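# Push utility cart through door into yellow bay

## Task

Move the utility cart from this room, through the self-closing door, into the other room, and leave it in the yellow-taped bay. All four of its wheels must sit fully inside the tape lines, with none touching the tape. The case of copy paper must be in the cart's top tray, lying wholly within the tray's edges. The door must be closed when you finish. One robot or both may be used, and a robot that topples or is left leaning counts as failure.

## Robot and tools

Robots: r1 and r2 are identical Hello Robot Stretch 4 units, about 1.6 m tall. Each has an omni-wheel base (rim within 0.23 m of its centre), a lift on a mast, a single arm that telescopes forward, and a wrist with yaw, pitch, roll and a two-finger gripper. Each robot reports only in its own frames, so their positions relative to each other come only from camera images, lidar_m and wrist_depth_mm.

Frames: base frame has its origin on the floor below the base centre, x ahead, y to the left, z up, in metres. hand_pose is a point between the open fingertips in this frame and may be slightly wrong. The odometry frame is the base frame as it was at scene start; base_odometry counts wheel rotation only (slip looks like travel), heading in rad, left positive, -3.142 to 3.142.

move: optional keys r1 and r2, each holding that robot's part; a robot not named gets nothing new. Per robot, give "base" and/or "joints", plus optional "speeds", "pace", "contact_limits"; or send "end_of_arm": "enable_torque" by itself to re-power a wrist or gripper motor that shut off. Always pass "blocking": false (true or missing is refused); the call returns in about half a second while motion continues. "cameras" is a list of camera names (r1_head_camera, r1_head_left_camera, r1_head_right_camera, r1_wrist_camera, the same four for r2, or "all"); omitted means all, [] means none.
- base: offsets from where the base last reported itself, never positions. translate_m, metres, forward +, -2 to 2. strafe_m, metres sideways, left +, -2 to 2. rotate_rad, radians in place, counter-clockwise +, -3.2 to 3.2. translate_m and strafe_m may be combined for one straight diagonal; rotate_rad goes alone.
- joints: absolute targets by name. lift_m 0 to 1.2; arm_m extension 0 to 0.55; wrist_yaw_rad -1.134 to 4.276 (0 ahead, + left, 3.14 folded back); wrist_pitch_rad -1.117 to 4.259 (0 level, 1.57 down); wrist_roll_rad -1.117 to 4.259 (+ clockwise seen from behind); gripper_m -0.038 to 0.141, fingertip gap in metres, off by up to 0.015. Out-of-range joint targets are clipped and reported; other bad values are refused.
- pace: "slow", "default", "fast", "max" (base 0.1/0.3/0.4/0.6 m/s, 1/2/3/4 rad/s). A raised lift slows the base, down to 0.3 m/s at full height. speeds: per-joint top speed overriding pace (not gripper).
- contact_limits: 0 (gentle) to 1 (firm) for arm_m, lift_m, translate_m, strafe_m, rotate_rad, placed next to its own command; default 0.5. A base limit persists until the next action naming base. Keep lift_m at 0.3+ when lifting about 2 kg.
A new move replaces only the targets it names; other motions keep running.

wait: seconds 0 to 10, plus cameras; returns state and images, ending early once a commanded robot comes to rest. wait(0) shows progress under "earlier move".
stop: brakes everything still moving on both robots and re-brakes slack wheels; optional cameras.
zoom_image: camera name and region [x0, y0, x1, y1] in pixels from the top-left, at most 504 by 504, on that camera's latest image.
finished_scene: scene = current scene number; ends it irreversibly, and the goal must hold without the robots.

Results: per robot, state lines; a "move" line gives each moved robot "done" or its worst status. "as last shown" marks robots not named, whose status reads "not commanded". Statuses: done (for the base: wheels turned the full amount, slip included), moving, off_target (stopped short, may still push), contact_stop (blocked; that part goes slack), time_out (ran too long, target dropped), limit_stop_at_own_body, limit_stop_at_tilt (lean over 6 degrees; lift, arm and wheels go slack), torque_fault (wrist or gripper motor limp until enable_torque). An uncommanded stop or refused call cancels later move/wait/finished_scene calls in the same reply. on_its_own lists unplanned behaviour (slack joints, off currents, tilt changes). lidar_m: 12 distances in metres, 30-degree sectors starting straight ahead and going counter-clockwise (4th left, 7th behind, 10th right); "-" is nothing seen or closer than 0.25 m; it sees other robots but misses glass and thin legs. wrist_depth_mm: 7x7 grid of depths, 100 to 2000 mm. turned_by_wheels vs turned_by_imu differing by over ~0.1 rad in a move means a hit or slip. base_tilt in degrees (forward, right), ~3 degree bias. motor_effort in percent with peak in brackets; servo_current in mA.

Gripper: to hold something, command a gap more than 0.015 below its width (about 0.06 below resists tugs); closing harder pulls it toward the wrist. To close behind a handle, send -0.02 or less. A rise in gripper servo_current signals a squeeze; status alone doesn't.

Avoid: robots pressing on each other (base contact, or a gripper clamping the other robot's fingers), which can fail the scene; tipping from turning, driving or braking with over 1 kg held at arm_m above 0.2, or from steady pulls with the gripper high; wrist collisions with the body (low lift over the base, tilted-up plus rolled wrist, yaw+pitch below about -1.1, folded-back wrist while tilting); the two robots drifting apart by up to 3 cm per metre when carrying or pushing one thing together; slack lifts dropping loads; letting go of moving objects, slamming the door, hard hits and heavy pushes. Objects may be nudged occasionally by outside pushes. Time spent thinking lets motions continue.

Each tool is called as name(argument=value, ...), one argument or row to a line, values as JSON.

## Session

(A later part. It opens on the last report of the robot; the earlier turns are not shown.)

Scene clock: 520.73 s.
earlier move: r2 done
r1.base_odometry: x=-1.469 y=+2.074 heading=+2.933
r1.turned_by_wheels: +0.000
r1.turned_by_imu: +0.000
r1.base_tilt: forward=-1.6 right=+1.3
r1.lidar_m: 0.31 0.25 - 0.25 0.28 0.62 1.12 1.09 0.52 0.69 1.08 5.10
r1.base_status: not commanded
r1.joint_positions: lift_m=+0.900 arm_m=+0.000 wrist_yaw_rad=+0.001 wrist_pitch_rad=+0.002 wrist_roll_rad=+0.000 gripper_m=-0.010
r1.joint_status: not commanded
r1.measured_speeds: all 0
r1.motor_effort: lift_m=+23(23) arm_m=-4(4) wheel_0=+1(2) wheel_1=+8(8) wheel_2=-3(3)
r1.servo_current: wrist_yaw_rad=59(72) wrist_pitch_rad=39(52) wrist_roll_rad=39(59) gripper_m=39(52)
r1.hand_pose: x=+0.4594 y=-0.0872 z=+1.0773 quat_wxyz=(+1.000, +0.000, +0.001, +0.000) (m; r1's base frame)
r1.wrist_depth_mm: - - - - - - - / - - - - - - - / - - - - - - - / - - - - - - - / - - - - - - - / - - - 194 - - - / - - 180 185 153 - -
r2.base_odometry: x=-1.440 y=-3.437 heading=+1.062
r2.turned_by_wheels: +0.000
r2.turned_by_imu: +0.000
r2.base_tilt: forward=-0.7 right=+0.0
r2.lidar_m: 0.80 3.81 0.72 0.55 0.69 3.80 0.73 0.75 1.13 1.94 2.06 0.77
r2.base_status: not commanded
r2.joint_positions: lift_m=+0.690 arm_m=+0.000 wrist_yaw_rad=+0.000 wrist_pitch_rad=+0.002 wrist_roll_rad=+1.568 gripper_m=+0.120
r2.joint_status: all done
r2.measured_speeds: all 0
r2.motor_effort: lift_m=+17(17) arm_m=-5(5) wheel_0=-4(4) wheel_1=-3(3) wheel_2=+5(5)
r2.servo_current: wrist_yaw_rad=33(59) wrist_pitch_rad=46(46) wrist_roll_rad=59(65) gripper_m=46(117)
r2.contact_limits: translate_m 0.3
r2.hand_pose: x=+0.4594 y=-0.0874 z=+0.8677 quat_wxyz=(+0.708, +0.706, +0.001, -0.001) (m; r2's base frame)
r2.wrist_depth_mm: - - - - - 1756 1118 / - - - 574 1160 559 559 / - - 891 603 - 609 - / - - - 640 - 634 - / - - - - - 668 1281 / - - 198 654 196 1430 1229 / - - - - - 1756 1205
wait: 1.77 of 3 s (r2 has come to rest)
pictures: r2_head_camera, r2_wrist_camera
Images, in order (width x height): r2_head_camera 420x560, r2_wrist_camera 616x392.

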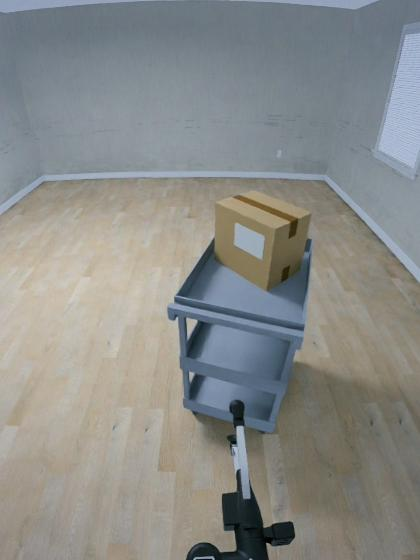

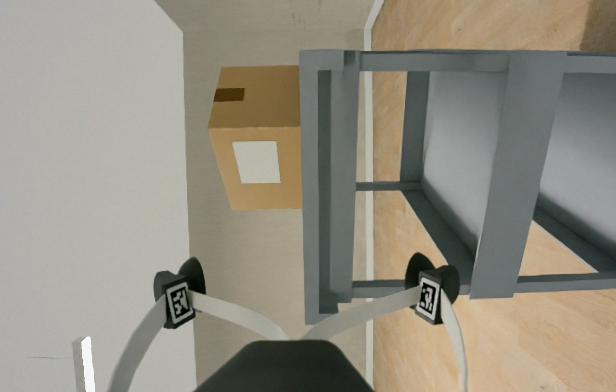

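move(
  blocking=false,
  r2={"base":{"translate_m":0.39,"strafe_m":-0.045},"pace":"slow"},
  cameras=[],
)

wait(
  seconds=6,
  cameras=["r2_head_camera"],
)

zoom_image(
  camera="r2_head_camera",
  region=[130, 360, 330, 500],
)

Scene clock: 528.13 s.
move: r2 moving
r1: as last shown
r1.lidar_m: 0.33 0.25 - 0.25 0.27 0.62 1.11 1.08 0.55 0.63 1.11 5.07
r1.servo_current: wrist_yaw_rad=52(59) wrist_pitch_rad=39(46) wrist_roll_rad=65(65) gripper_m=46(46)
r2.base_odometry: x=-1.433 y=-3.427 heading=+1.063
r2.turned_by_wheels: +0.000
r2.turned_by_imu: +0.000
r2.base_tilt: forward=-0.7 right=+0.1
r2.lidar_m: 0.78 3.80 0.79 0.52 0.64 3.83 0.74 0.81 1.13 1.96 2.08 0.77
r2.base_status: translate_m moving; strafe_m moving
r2.joint_positions: lift_m=+0.690 arm_m=+0.000 wrist_yaw_rad=+0.000 wrist_pitch_rad=+0.002 wrist_roll_rad=+1.568 gripper_m=+0.120
r2.joint_status: not commanded
r2.measured_speeds: translate_m=+0.048 strafe_m=-0.006 rotate_rad=-0.003 lift_m=+0.000 arm_m=+0.000 wrist_yaw_rad=+0.000 wrist_pitch_rad=+0.000 wrist_roll_rad=+0.000
r2.motor_effort: lift_m=+17(17) arm_m=-5(5) wheel_0=+7(9) wheel_1=+5(6) wheel_2=-9(9)
r2.servo_current: wrist_yaw_rad=52(52) wrist_pitch_rad=46(46) wrist_roll_rad=39(52) gripper_m=46(52)
r2.hand_pose: x=+0.4594 y=-0.0874 z=+0.8677 quat_wxyz=(+0.708, +0.706, +0.001, -0.001) (m; r2's base frame)
r2.wrist_depth_mm: - - - - - 1708 1138 / - - - 564 1118 559 549 / - - 878 591 - 580 580 / - - - 627 - 621 - / - - - 676 - 661 1281 / - - 198 634 196 1430 1229 / - - - - - 1756 1182
pictures: none
No camera images: "cameras" was empty.

Scene clock: 532.83 s.
earlier move: r2 done
r1.base_odometry: x=-1.469 y=+2.074 heading=+2.933
r1.turned_by_wheels: +0.000
r1.turned_by_imu: +0.000
r1.base_tilt: forward=-1.5 right=+1.2
r1.lidar_m: 0.33 0.25 - 0.25 0.26 0.64 1.12 1.05 0.80 0.67 1.08 5.10
r1.base_status: not commanded
r1.joint_positions: lift_m=+0.900 arm_m=+0.000 wrist_yaw_rad=+0.001 wrist_pitch_rad=+0.002 wrist_roll_rad=+0.000 gripper_m=-0.010
r1.joint_status: not commanded
r1.measured_speeds: all 0
r1.motor_effort: lift_m=+23(23) arm_m=-4(4) wheel_0=+1(2) wheel_1=+8(8) wheel_2=-3(3)
r1.servo_current: wrist_yaw_rad=46(72) wrist_pitch_rad=39(52) wrist_roll_rad=46(72) gripper_m=46(52)
r1.hand_pose: x=+0.4594 y=-0.0872 z=+1.0773 quat_wxyz=(+1.000, +0.000, +0.001, +0.000) (m; r1's base frame)
r1.wrist_depth_mm: - - - - - - - / - - - - - - - / - - - - - - - / - - - - - - - / - - - - - - - / - - - 195 - - - / - - 180 185 152 - -
r2.base_odometry: x=-1.211 y=-3.118 heading=+1.063
r2.turned_by_wheels: +0.000
r2.turned_by_imu: +0.001
r2.base_tilt: forward=-0.7 right=+0.1
r2.lidar_m: 0.42 0.50 2.91 0.79 0.67 1.40 1.09 1.17 1.72 1.91 2.05 0.39
r2.base_status: done
r2.joint_positions: lift_m=+0.690 arm_m=+0.000 wrist_yaw_rad=+0.000 wrist_pitch_rad=+0.002 wrist_roll_rad=+1.568 gripper_m=+0.120
r2.joint_status: not commanded
r2.measured_speeds: all 0
r2.motor_effort: lift_m=+17(17) arm_m=-5(5) wheel_0=+4(9) wheel_1=+5(8) wheel_2=-6(11)
r2.servo_current: wrist_yaw_rad=52(65) wrist_pitch_rad=46(46) wrist_roll_rad=59(59) gripper_m=52(59)
r2.hand_pose: x=+0.4594 y=-0.0874 z=+0.8677 quat_wxyz=(+0.708, +0.706, +0.001, -0.001) (m; r2's base frame)
r2.wrist_depth_mm: - - 525 137 189 - - / - - 449 144 199 - - / - - 455 151 211 - - / - - 549 160 223 - - / - - - 174 236 - - / - - 198 178 200 1430 512 / - - - - - 1756 1205
wait: 4.70 of 6 s (r2 has come to rest)
pictures: r2_head_camera
Images, in order (width x height): r2_head_camera 420x560.

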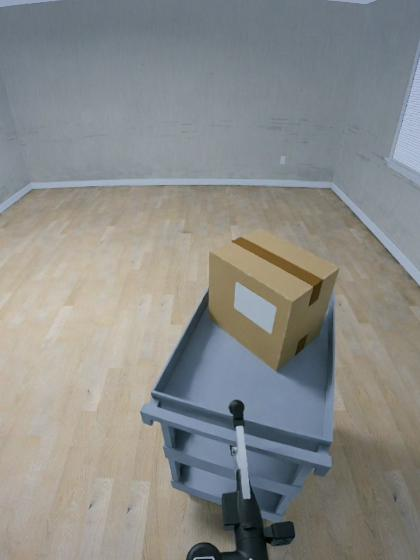

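Scaled by 2.520 from the camera's 420x560 image, which has a finer 1200x1600 frame.

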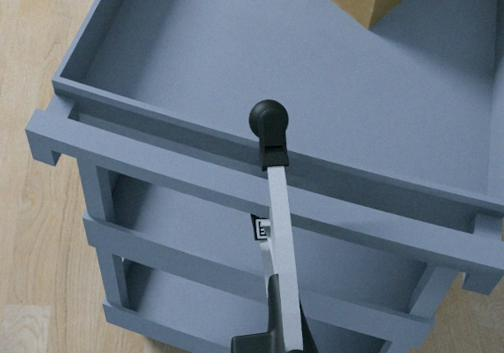

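move(
  blocking=false,
  r2={"base":{"translate_m":-0.04},"pace":"slow"},
  cameras=[],
)

wait(
  seconds=3,
  cameras=["r2_head_camera"],
)

zoom_image(
  camera="r2_head_camera",
  region=[130, 360, 330, 500],
)

move(
  blocking=false,
  r2={"joints":{"gripper_m":-0.037}},
  cameras=[],
)

wait(
  seconds=4,
  cameras=["r2_head_camera","r2_wrist_camera"],
)

zoom_image(
  camera="r2_head_camera",
  region=[130, 360, 330, 500],
)

Scene clock: 542.33 s.
move: r2 moving
r1: as last shown
r1.base_tilt: forward=-1.6 right=+1.3
r1.lidar_m: 0.32 0.25 - 0.25 0.26 0.63 1.15 1.10 0.77 0.64 1.10 5.10
r1.motor_effort: lift_m=+23(23) arm_m=-4(4) wheel_0=+1(1) wheel_1=+8(8) wheel_2=-3(3)
r1.servo_current: wrist_yaw_rad=52(65) wrist_pitch_rad=39(46) wrist_roll_rad=39(59) gripper_m=46(46)
r1.wrist_depth_mm: - - - - - - - / - - - - - - - / - - - - - - - / - - - - - - - / - - - - - - - / - - - 194 - - - / - - 180 185 152 - -
r2.base_odometry: x=-1.217 y=-3.129 heading=+1.062
r2.turned_by_wheels: +0.000
r2.turned_by_imu: +0.000
r2.base_tilt: forward=-0.7 right=+0.0
r2.lidar_m: 0.46 0.58 2.91 0.80 0.68 1.38 1.10 1.17 1.69 1.92 2.04 0.41
r2.base_status: translate_m moving
r2.joint_positions: lift_m=+0.690 arm_m=+0.000 wrist_yaw_rad=+0.000 wrist_pitch_rad=+0.002 wrist_roll_rad=+1.568 gripper_m=+0.120
r2.joint_status: not commanded
r2.measured_speeds: translate_m=-0.049 strafe_m=+0.000 rotate_rad=-0.001 lift_m=+0.000 arm_m=+0.000 wrist_yaw_rad=+0.000 wrist_pitch_rad=+0.000 wrist_roll_rad=+0.000
r2.motor_effort: lift_m=+17(17) arm_m=-5(5) wheel_0=-6(6) wheel_1=-7(7) wheel_2=+9(10)
r2.servo_current: wrist_yaw_rad=39(52) wrist_pitch_rad=46(46) wrist_roll_rad=39(52) gripper_m=52(52)
r2.hand_pose: x=+0.4594 y=-0.0874 z=+0.8677 quat_wxyz=(+0.708, +0.706, +0.001, -0.001) (m; r2's base frame)
r2.wrist_depth_mm: - - 554 144 198 - - / - - 459 153 208 - - / - - 462 161 220 - - / - - 559 521 233 - - / - - - 185 246 - - / - - 198 189 200 1499 512 / - - - - - 1756 477
pictures: none
No camera images: "cameras" was empty.

Scene clock: 543.40 s.
earlier move: r2 done
r1.base_odometry: x=-1.469 y=+2.074 heading=+2.933
r1.turned_by_wheels: +0.000
r1.turned_by_imu: +0.000
r1.base_tilt: forward=-1.6 right=+1.2
r1.lidar_m: 0.31 0.25 - 0.25 0.26 0.67 1.14 1.09 0.72 0.65 1.12 5.09
r1.base_status: not commanded
r1.joint_positions: lift_m=+0.900 arm_m=+0.000 wrist_yaw_rad=+0.001 wrist_pitch_rad=+0.002 wrist_roll_rad=+0.000 gripper_m=-0.010
r1.joint_status: not commanded
r1.measured_speeds: all 0
r1.motor_effort: lift_m=+23(23) arm_m=-4(4) wheel_0=+1(2) wheel_1=+8(8) wheel_2=-3(3)
r1.servo_current: wrist_yaw_rad=52(65) wrist_pitch_rad=46(52) wrist_roll_rad=52(65) gripper_m=39(46)
r1.hand_pose: x=+0.4594 y=-0.0872 z=+1.0773 quat_wxyz=(+1.000, +0.000, +0.001, +0.000) (m; r1's base frame)
r1.wrist_depth_mm: - - - - - - - / - - - - - - - / - - - - - - - / - - - - - - - / - - - - - - - / - - - 195 - - - / - - 181 185 153 - -
r2.base_odometry: x=-1.230 y=-3.153 heading=+1.062
r2.turned_by_wheels: +0.000
r2.turned_by_imu: +0.000
r2.base_tilt: forward=-0.6 right=+0.1
r2.lidar_m: 0.47 3.86 2.90 0.67 0.66 1.34 1.07 1.13 1.62 1.90 2.06 0.43
r2.base_status: done
r2.joint_positions: lift_m=+0.690 arm_m=+0.000 wrist_yaw_rad=+0.000 wrist_pitch_rad=+0.002 wrist_roll_rad=+1.568 gripper_m=+0.120
r2.joint_status: not commanded
r2.measured_speeds: all 0
r2.motor_effort: lift_m=+17(17) arm_m=-5(5) wheel_0=-3(9) wheel_1=-5(7) wheel_2=+5(10)
r2.servo_current: wrist_yaw_rad=39(59) wrist_pitch_rad=46(46) wrist_roll_rad=52(59) gripper_m=52(59)
r2.hand_pose: x=+0.4594 y=-0.0874 z=+0.8677 quat_wxyz=(+0.708, +0.706, +0.001, -0.001) (m; r2's base frame)
r2.wrist_depth_mm: - - 597 169 222 759 - / - - 496 181 236 798 - / - - 488 189 249 854 - / - - 591 201 264 - - / - - - 215 278 - - / - - 198 223 201 1537 525 / - - - - - 1756 484
wait: 1.07 of 3 s (r2 has come to rest)
pictures: r2_head_camera
Images, in order (width x height): r2_head_camera 420x560.

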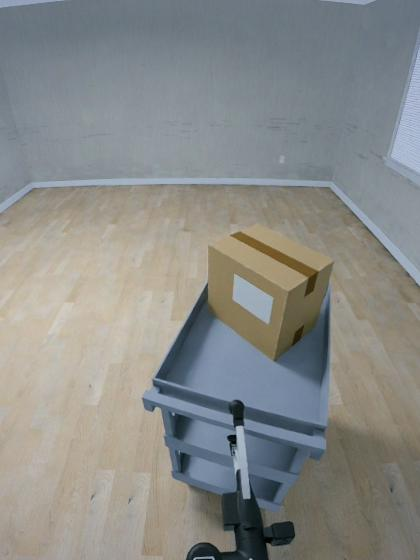

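Scaled by 2.520 from the camera's 420x560 image, which has a finer 1200x1600 frame.

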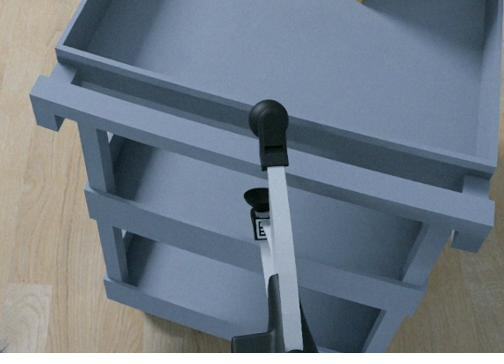

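Scene clock: 543.90 s.
move: r2 moving
r1: as last shown
r1.base_tilt: forward=-1.6 right=+1.3
r1.lidar_m: 0.31 0.25 - 0.25 0.25 0.63 1.11 1.09 0.70 0.64 1.09 5.08
r1.servo_current: wrist_yaw_rad=33(72) wrist_pitch_rad=39(46) wrist_roll_rad=26(59) gripper_m=46(46)
r1.wrist_depth_mm: - - - - - - - / - - - - - - - / - - - - - - - / - - - - - - - / - - - - - - - / - - - 195 - - - / - - 180 185 152 - -
r2.base_odometry: x=-1.230 y=-3.153 heading=+1.062
r2.turned_by_wheels: +0.000
r2.turned_by_imu: +0.000
r2.base_tilt: forward=-0.7 right=+0.1
r2.lidar_m: 0.46 3.81 2.87 0.71 0.66 1.37 1.07 1.13 1.61 1.92 2.04 0.42
r2.base_status: not commanded
r2.joint_positions: lift_m=+0.690 arm_m=+0.000 wrist_yaw_rad=+0.000 wrist_pitch_rad=+0.002 wrist_roll_rad=+1.568 gripper_m=+0.106
r2.joint_status: gripper_m moving
r2.measured_speeds: all 0
r2.motor_effort: lift_m=+17(17) arm_m=-5(5) wheel_0=-3(3) wheel_1=-5(6) wheel_2=+5(5)
r2.servo_current: wrist_yaw_rad=46(52) wrist_pitch_rad=46(46) wrist_roll_rad=33(52) gripper_m=98(111)
r2.hand_pose: x=+0.4594 y=-0.0874 z=+0.8677 quat_wxyz=(+0.708, +0.706, +0.001, -0.001) (m; r2's base frame)
r2.wrist_depth_mm: - - 585 169 222 759 - / - - 500 181 235 798 - / - - 488 190 249 854 - / - - 580 201 265 - - / - - 699 213 278 - - / - - 195 226 191 1499 525 / - - - - - 1756 484
pictures: none
No camera images: "cameras" was empty.

Scene clock: 545.67 s.
earlier move: r2 done
r1.base_odometry: x=-1.469 y=+2.074 heading=+2.933
r1.turned_by_wheels: +0.000
r1.turned_by_imu: +0.000
r1.base_tilt: forward=-1.6 right=+1.3
r1.lidar_m: 0.31 0.25 - 0.25 0.27 0.64 1.10 1.09 0.72 0.63 1.07 5.09
r1.base_status: not commanded
r1.joint_positions: lift_m=+0.900 arm_m=+0.000 wrist_yaw_rad=+0.001 wrist_pitch_rad=+0.002 wrist_roll_rad=+0.000 gripper_m=-0.010
r1.joint_status: not commanded
r1.measured_speeds: all 0
r1.motor_effort: lift_m=+23(23) arm_m=-4(4) wheel_0=+1(2) wheel_1=+8(8) wheel_2=-3(3)
r1.servo_current: wrist_yaw_rad=39(72) wrist_pitch_rad=39(52) wrist_roll_rad=46(65) gripper_m=39(46)
r1.hand_pose: x=+0.4594 y=-0.0872 z=+1.0773 quat_wxyz=(+1.000, +0.000, +0.001, +0.000) (m; r1's base frame)
r1.wrist_depth_mm: - - - - - - - / - - - - - - - / - - - - - - - / - - - - - - - / - - - - - - - / - - - 194 - - - / - - 181 185 152 - -
r2.base_odometry: x=-1.230 y=-3.153 heading=+1.062
r2.turned_by_wheels: +0.000
r2.turned_by_imu: +0.000
r2.base_tilt: forward=-0.7 right=+0.1
r2.lidar_m: 0.45 3.87 2.91 0.72 0.66 1.37 1.08 1.15 1.63 1.91 2.05 0.43
r2.base_status: not commanded
r2.joint_positions: lift_m=+0.690 arm_m=+0.000 wrist_yaw_rad=+0.000 wrist_pitch_rad=+0.004 wrist_roll_rad=+1.568 gripper_m=-0.035
r2.joint_status: all done
r2.measured_speeds: all 0
r2.motor_effort: lift_m=+17(17) arm_m=-5(5) wheel_0=-3(4) wheel_1=-5(6) wheel_2=+4(5)
r2.servo_current: wrist_yaw_rad=46(52) wrist_pitch_rad=39(46) wrist_roll_rad=46(59) gripper_m=143(325)
r2.hand_pose: x=+0.4594 y=-0.0874 z=+0.8673 quat_wxyz=(+0.708, +0.706, +0.001, -0.001) (m; r2's base frame)
r2.wrist_depth_mm: - - 569 160 213 - - / - - 473 168 225 - - / - - 480 181 239 831 - / - - 569 248 254 - - / - - - 205 271 - - / - - 183 202 177 1618 517 / - - - - - 1576 462
wait: 1.77 of 4 s (r2 has come to rest)
pictures: r2_head_camera, r2_wrist_camera
Images, in order (width x height): r2_head_camera 420x560, r2_wrist_camera 616x392.

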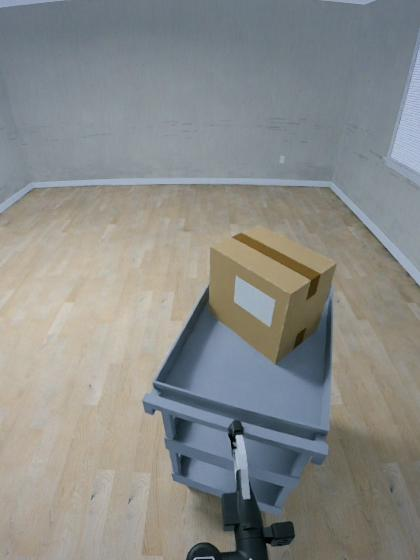

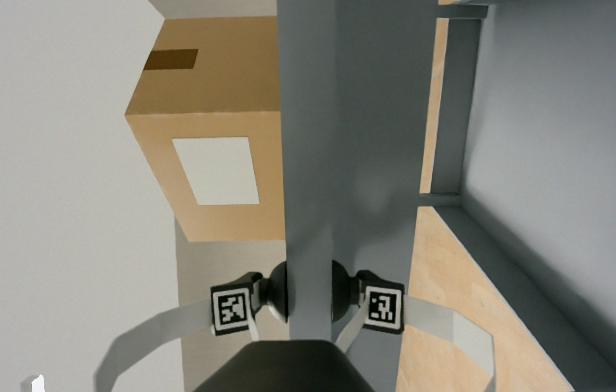

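Scaled by 2.520 from the camera's 420x560 image, which has a finer 1200x1600 frame.

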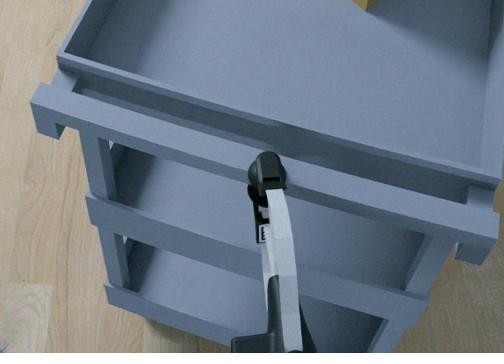

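move(
  blocking=false,
  r2={"base":{"translate_m":-0.45,"strafe_m":0.11},"pace":"slow","contact_limits":{"translate_m":0.3}},
  cameras=[],
)

wait(
  seconds=7,
  cameras=["r1_head_right_camera","r2_head_left_camera","r2_head_right_camera","r2_head_camera"],
)

Scene clock: 556.53 s.
move: r2 moving
r1: as last shown
r1.base_tilt: forward=-1.6 right=+1.2
r1.lidar_m: 0.32 0.25 - 0.25 0.27 0.62 1.13 1.08 0.71 0.66 1.08 5.09
r1.motor_effort: lift_m=+23(23) arm_m=-4(4) wheel_0=+1(1) wheel_1=+8(8) wheel_2=-3(3)
r1.servo_current: wrist_yaw_rad=52(59) wrist_pitch_rad=46(46) wrist_roll_rad=52(59) gripper_m=46(46)
r1.wrist_depth_mm: - - - - - - - / - - - - - - - / - - - - - - - / - - - - - - - / - - - - - - - / - - - 195 - - - / - - 181 185 152 - -
r2.base_odometry: x=-1.239 y=-3.162 heading=+1.062
r2.turned_by_wheels: +0.000
r2.turned_by_imu: +0.000
r2.base_tilt: forward=-0.6 right=+0.1
r2.lidar_m: 0.48 3.85 2.91 0.70 0.64 1.36 1.06 1.15 1.62 1.92 2.03 0.42
r2.base_status: translate_m moving; strafe_m moving
r2.joint_positions: lift_m=+0.690 arm_m=+0.000 wrist_yaw_rad=+0.000 wrist_pitch_rad=+0.004 wrist_roll_rad=+1.568 gripper_m=-0.035
r2.joint_status: not commanded
r2.measured_speeds: translate_m=-0.049 strafe_m=+0.011 rotate_rad=+0.000 lift_m=+0.000 arm_m=+0.000 wrist_yaw_rad=+0.000 wrist_pitch_rad=+0.000 wrist_roll_rad=+0.000
r2.motor_effort: lift_m=+17(17) arm_m=-5(5) wheel_0=-7(10) wheel_1=-6(8) wheel_2=+11(12)
r2.servo_current: wrist_yaw_rad=39(52) wrist_pitch_rad=46(46) wrist_roll_rad=52(52) gripper_m=150(150)
r2.contact_limits: translate_m 0.3
r2.hand_pose: x=+0.4594 y=-0.0874 z=+0.8673 quat_wxyz=(+0.708, +0.706, +0.001, -0.001) (m; r2's base frame)
r2.wrist_depth_mm: - - 564 160 215 - - / - - 477 170 226 - - / - - 484 182 239 831 - / - - 585 195 255 - - / - - - 204 271 - - / - - 184 204 177 1661 521 / - - - - - 1618 462
pictures: none
No camera images: "cameras" was empty.

Scene clock: 561.93 s.
earlier move: r2 done
r1.base_odometry: x=-1.469 y=+2.074 heading=+2.933
r1.turned_by_wheels: +0.000
r1.turned_by_imu: +0.000
r1.base_tilt: forward=-1.6 right=+1.3
r1.lidar_m: 0.31 0.25 - 0.25 0.26 0.65 1.14 0.53 0.48 0.77 4.07 5.09
r1.base_status: not commanded
r1.joint_positions: lift_m=+0.900 arm_m=+0.000 wrist_yaw_rad=+0.001 wrist_pitch_rad=+0.002 wrist_roll_rad=+0.000 gripper_m=-0.010
r1.joint_status: not commanded
r1.measured_speeds: all 0
r1.motor_effort: lift_m=+23(23) arm_m=-4(4) wheel_0=+1(2) wheel_1=+8(8) wheel_2=-3(3)
r1.servo_current: wrist_yaw_rad=33(78) wrist_pitch_rad=46(52) wrist_roll_rad=39(59) gripper_m=46(52)
r1.hand_pose: x=+0.4594 y=-0.0872 z=+1.0773 quat_wxyz=(+1.000, +0.000, +0.001, +0.000) (m; r1's base frame)
r1.wrist_depth_mm: - - - - - - - / - - - - - - - / - - - - - - - / - - - - - - - / - - - - - - - / - - - 194 - - - / - - 180 184 152 - -
r2.base_odometry: x=-1.545 y=-3.492 heading=+1.062
r2.turned_by_wheels: +0.000
r2.turned_by_imu: -0.002
r2.base_tilt: forward=-0.7 right=+0.1
r2.lidar_m: 0.51 3.73 0.51 0.47 0.89 3.69 0.64 0.64 0.94 2.03 0.42 0.34
r2.base_status: done
r2.joint_positions: lift_m=+0.690 arm_m=+0.000 wrist_yaw_rad=-0.004 wrist_pitch_rad=+0.004 wrist_roll_rad=+1.568 gripper_m=-0.035
r2.joint_status: not commanded
r2.measured_speeds: all 0
r2.motor_effort: lift_m=+17(17) arm_m=-5(5) wheel_0=-6(15) wheel_1=-6(8) wheel_2=+4(12)
r2.servo_current: wrist_yaw_rad=46(65) wrist_pitch_rad=46(52) wrist_roll_rad=46(65) gripper_m=143(156)
r2.contact_limits: translate_m 0.3
r2.hand_pose: x=+0.4590 y=-0.0887 z=+0.8673 quat_wxyz=(+0.708, +0.706, +0.000, -0.003) (m; r2's base frame)
r2.wrist_depth_mm: - - - - - - - / - - - - - - - / - - - - - 1499 530 / - - - - - 1708 492 / - - - 157 442 1464 477 / - - 183 219 177 1499 1205 / - - - - - 1618 1138
wait: 5.40 of 7 s (r2 has come to rest)
pictures: r1_head_right_camera, r2_head_camera, r2_head_left_camera, r2_head_right_camera
Images, in order (width x height): r1_head_right_camera 420x672, r2_head_camera 420x560, r2_head_left_camera 420x672, r2_head_right_camera 420x672.

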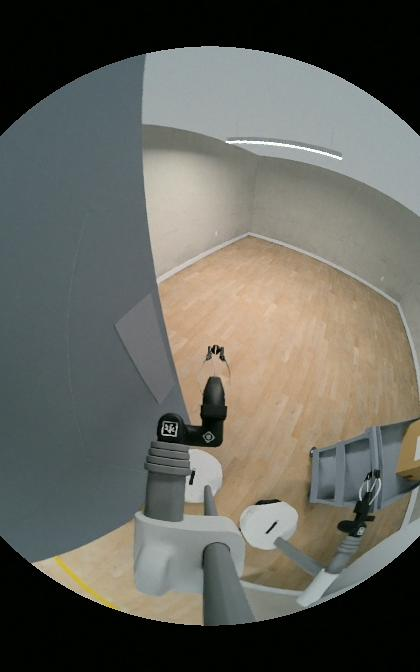

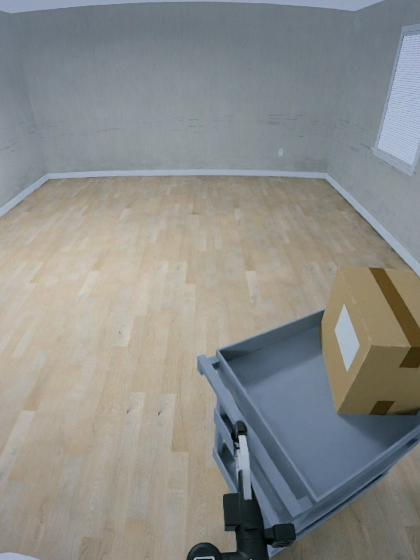

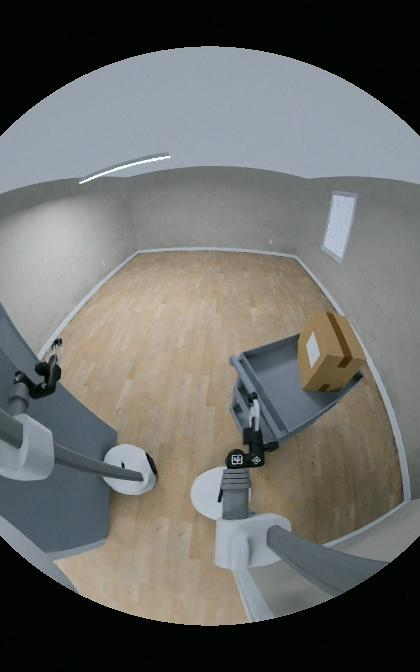

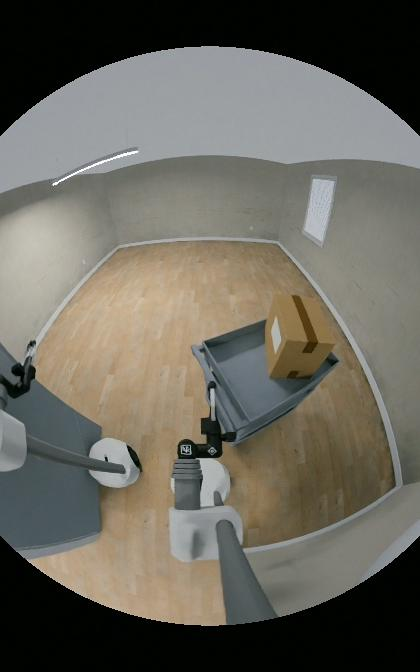

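move(
  blocking=false,
  r2={"base":{"translate_m":0.12,"strafe_m":-0.35},"pace":"slow"},
  cameras=[],
)

wait(
  seconds=7,
  cameras=["r2_head_left_camera","r2_head_camera"],
)

Scene clock: 568.23 s.
move: r2 moving
r1: as last shown
r1.lidar_m: 0.31 0.25 - 0.25 0.26 0.61 1.11 0.53 0.49 0.78 4.06 5.09
r1.motor_effort: lift_m=+23(23) arm_m=-4(4) wheel_0=+1(1) wheel_1=+8(8) wheel_2=-3(3)
r1.servo_current: wrist_yaw_rad=46(46) wrist_pitch_rad=46(46) wrist_roll_rad=33(52) gripper_m=46(46)
r1.wrist_depth_mm: - - - - - - - / - - - - - - - / - - - - - - - / - - - - - - - / - - - - - - - / - - - 194 - - - / - - 180 185 152 - -
r2.base_odometry: x=-1.533 y=-3.495 heading=+1.061
r2.turned_by_wheels: +0.000
r2.turned_by_imu: +0.000
r2.base_tilt: forward=-0.7 right=+0.0
r2.lidar_m: 0.50 3.75 0.53 0.50 0.92 3.72 0.63 0.64 0.96 2.02 0.45 0.33
r2.base_status: translate_m moving; strafe_m moving
r2.joint_positions: lift_m=+0.690 arm_m=+0.000 wrist_yaw_rad=-0.002 wrist_pitch_rad=+0.004 wrist_roll_rad=+1.568 gripper_m=-0.035
r2.joint_status: not commanded
r2.measured_speeds: translate_m=+0.018 strafe_m=-0.046 rotate_rad=+0.003 lift_m=+0.000 arm_m=+0.000 wrist_yaw_rad=+0.025 wrist_pitch_rad=+0.000 wrist_roll_rad=+0.000
r2.motor_effort: lift_m=+17(17) arm_m=-5(5) wheel_0=+7(8) wheel_1=-4(9) wheel_2=-9(9)
r2.servo_current: wrist_yaw_rad=39(59) wrist_pitch_rad=39(46) wrist_roll_rad=59(59) gripper_m=137(143)
r2.hand_pose: x=+0.4592 y=-0.0879 z=+0.8673 quat_wxyz=(+0.708, +0.706, +0.001, -0.002) (m; r2's base frame)
r2.wrist_depth_mm: - - - - - - - / - - - - - - - / - - - - - - 517 / - - - - - 1618 488 / - - - 155 - 1499 449 / - - 183 204 178 1576 1205 / - - - - - 1499 1118
pictures: none
No camera images: "cameras" was empty.

Scene clock: 572.70 s.
earlier move: r2 done
r1.base_odometry: x=-1.469 y=+2.074 heading=+2.933
r1.turned_by_wheels: +0.000
r1.turned_by_imu: +0.000
r1.base_tilt: forward=-1.6 right=+1.3
r1.lidar_m: 0.31 0.25 - 0.25 0.27 0.63 1.16 1.09 0.83 1.14 4.07 5.10
r1.base_status: not commanded
r1.joint_positions: lift_m=+0.900 arm_m=+0.000 wrist_yaw_rad=+0.001 wrist_pitch_rad=+0.002 wrist_roll_rad=+0.000 gripper_m=-0.010
r1.joint_status: not commanded
r1.measured_speeds: all 0
r1.motor_effort: lift_m=+23(23) arm_m=-4(4) wheel_0=+1(2) wheel_1=+8(8) wheel_2=-3(3)
r1.servo_current: wrist_yaw_rad=59(72) wrist_pitch_rad=39(52) wrist_roll_rad=46(65) gripper_m=39(52)
r1.hand_pose: x=+0.4594 y=-0.0872 z=+1.0773 quat_wxyz=(+1.000, +0.000, +0.001, +0.000) (m; r1's base frame)
r1.wrist_depth_mm: - - - - - - - / - - - - - - - / - - - - - - - / - - - - - - - / - - - - - - - / - - - 194 - - - / - - 180 185 152 - -
r2.base_odometry: x=-1.182 y=-3.558 heading=+1.061
r2.turned_by_wheels: -0.001
r2.turned_by_imu: +0.001
r2.base_tilt: forward=-0.7 right=+0.1
r2.lidar_m: 0.50 4.20 1.16 0.80 1.26 0.79 0.75 0.81 1.14 1.68 0.34 0.29
r2.base_status: done
r2.joint_positions: lift_m=+0.690 arm_m=+0.000 wrist_yaw_rad=-0.008 wrist_pitch_rad=+0.004 wrist_roll_rad=+1.568 gripper_m=-0.035
r2.joint_status: not commanded
r2.measured_speeds: all 0
r2.motor_effort: lift_m=+17(17) arm_m=-5(5) wheel_0=+3(18) wheel_1=-6(10) wheel_2=-9(12)
r2.servo_current: wrist_yaw_rad=52(72) wrist_pitch_rad=46(46) wrist_roll_rad=46(59) gripper_m=143(143)
r2.hand_pose: x=+0.4586 y=-0.0897 z=+0.8673 quat_wxyz=(+0.708, +0.706, -0.002, -0.004) (m; r2's base frame)
r2.wrist_depth_mm: - - - - - - - / - - - - - - - / - - - 161 143 - - / - - - 439 - 1708 - / - - - - - - - / - - - - - - - / - - - - - - -
wait: 4.47 of 7 s (r2 has come to rest)
pictures: r2_head_camera, r2_head_left_camera
Images, in order (width x height): r2_head_camera 420x560, r2_head_left_camera 420x672.

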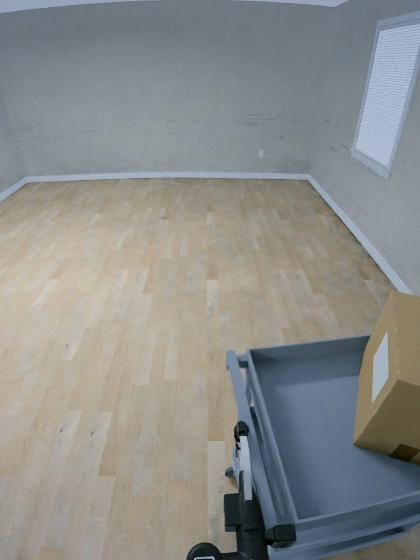

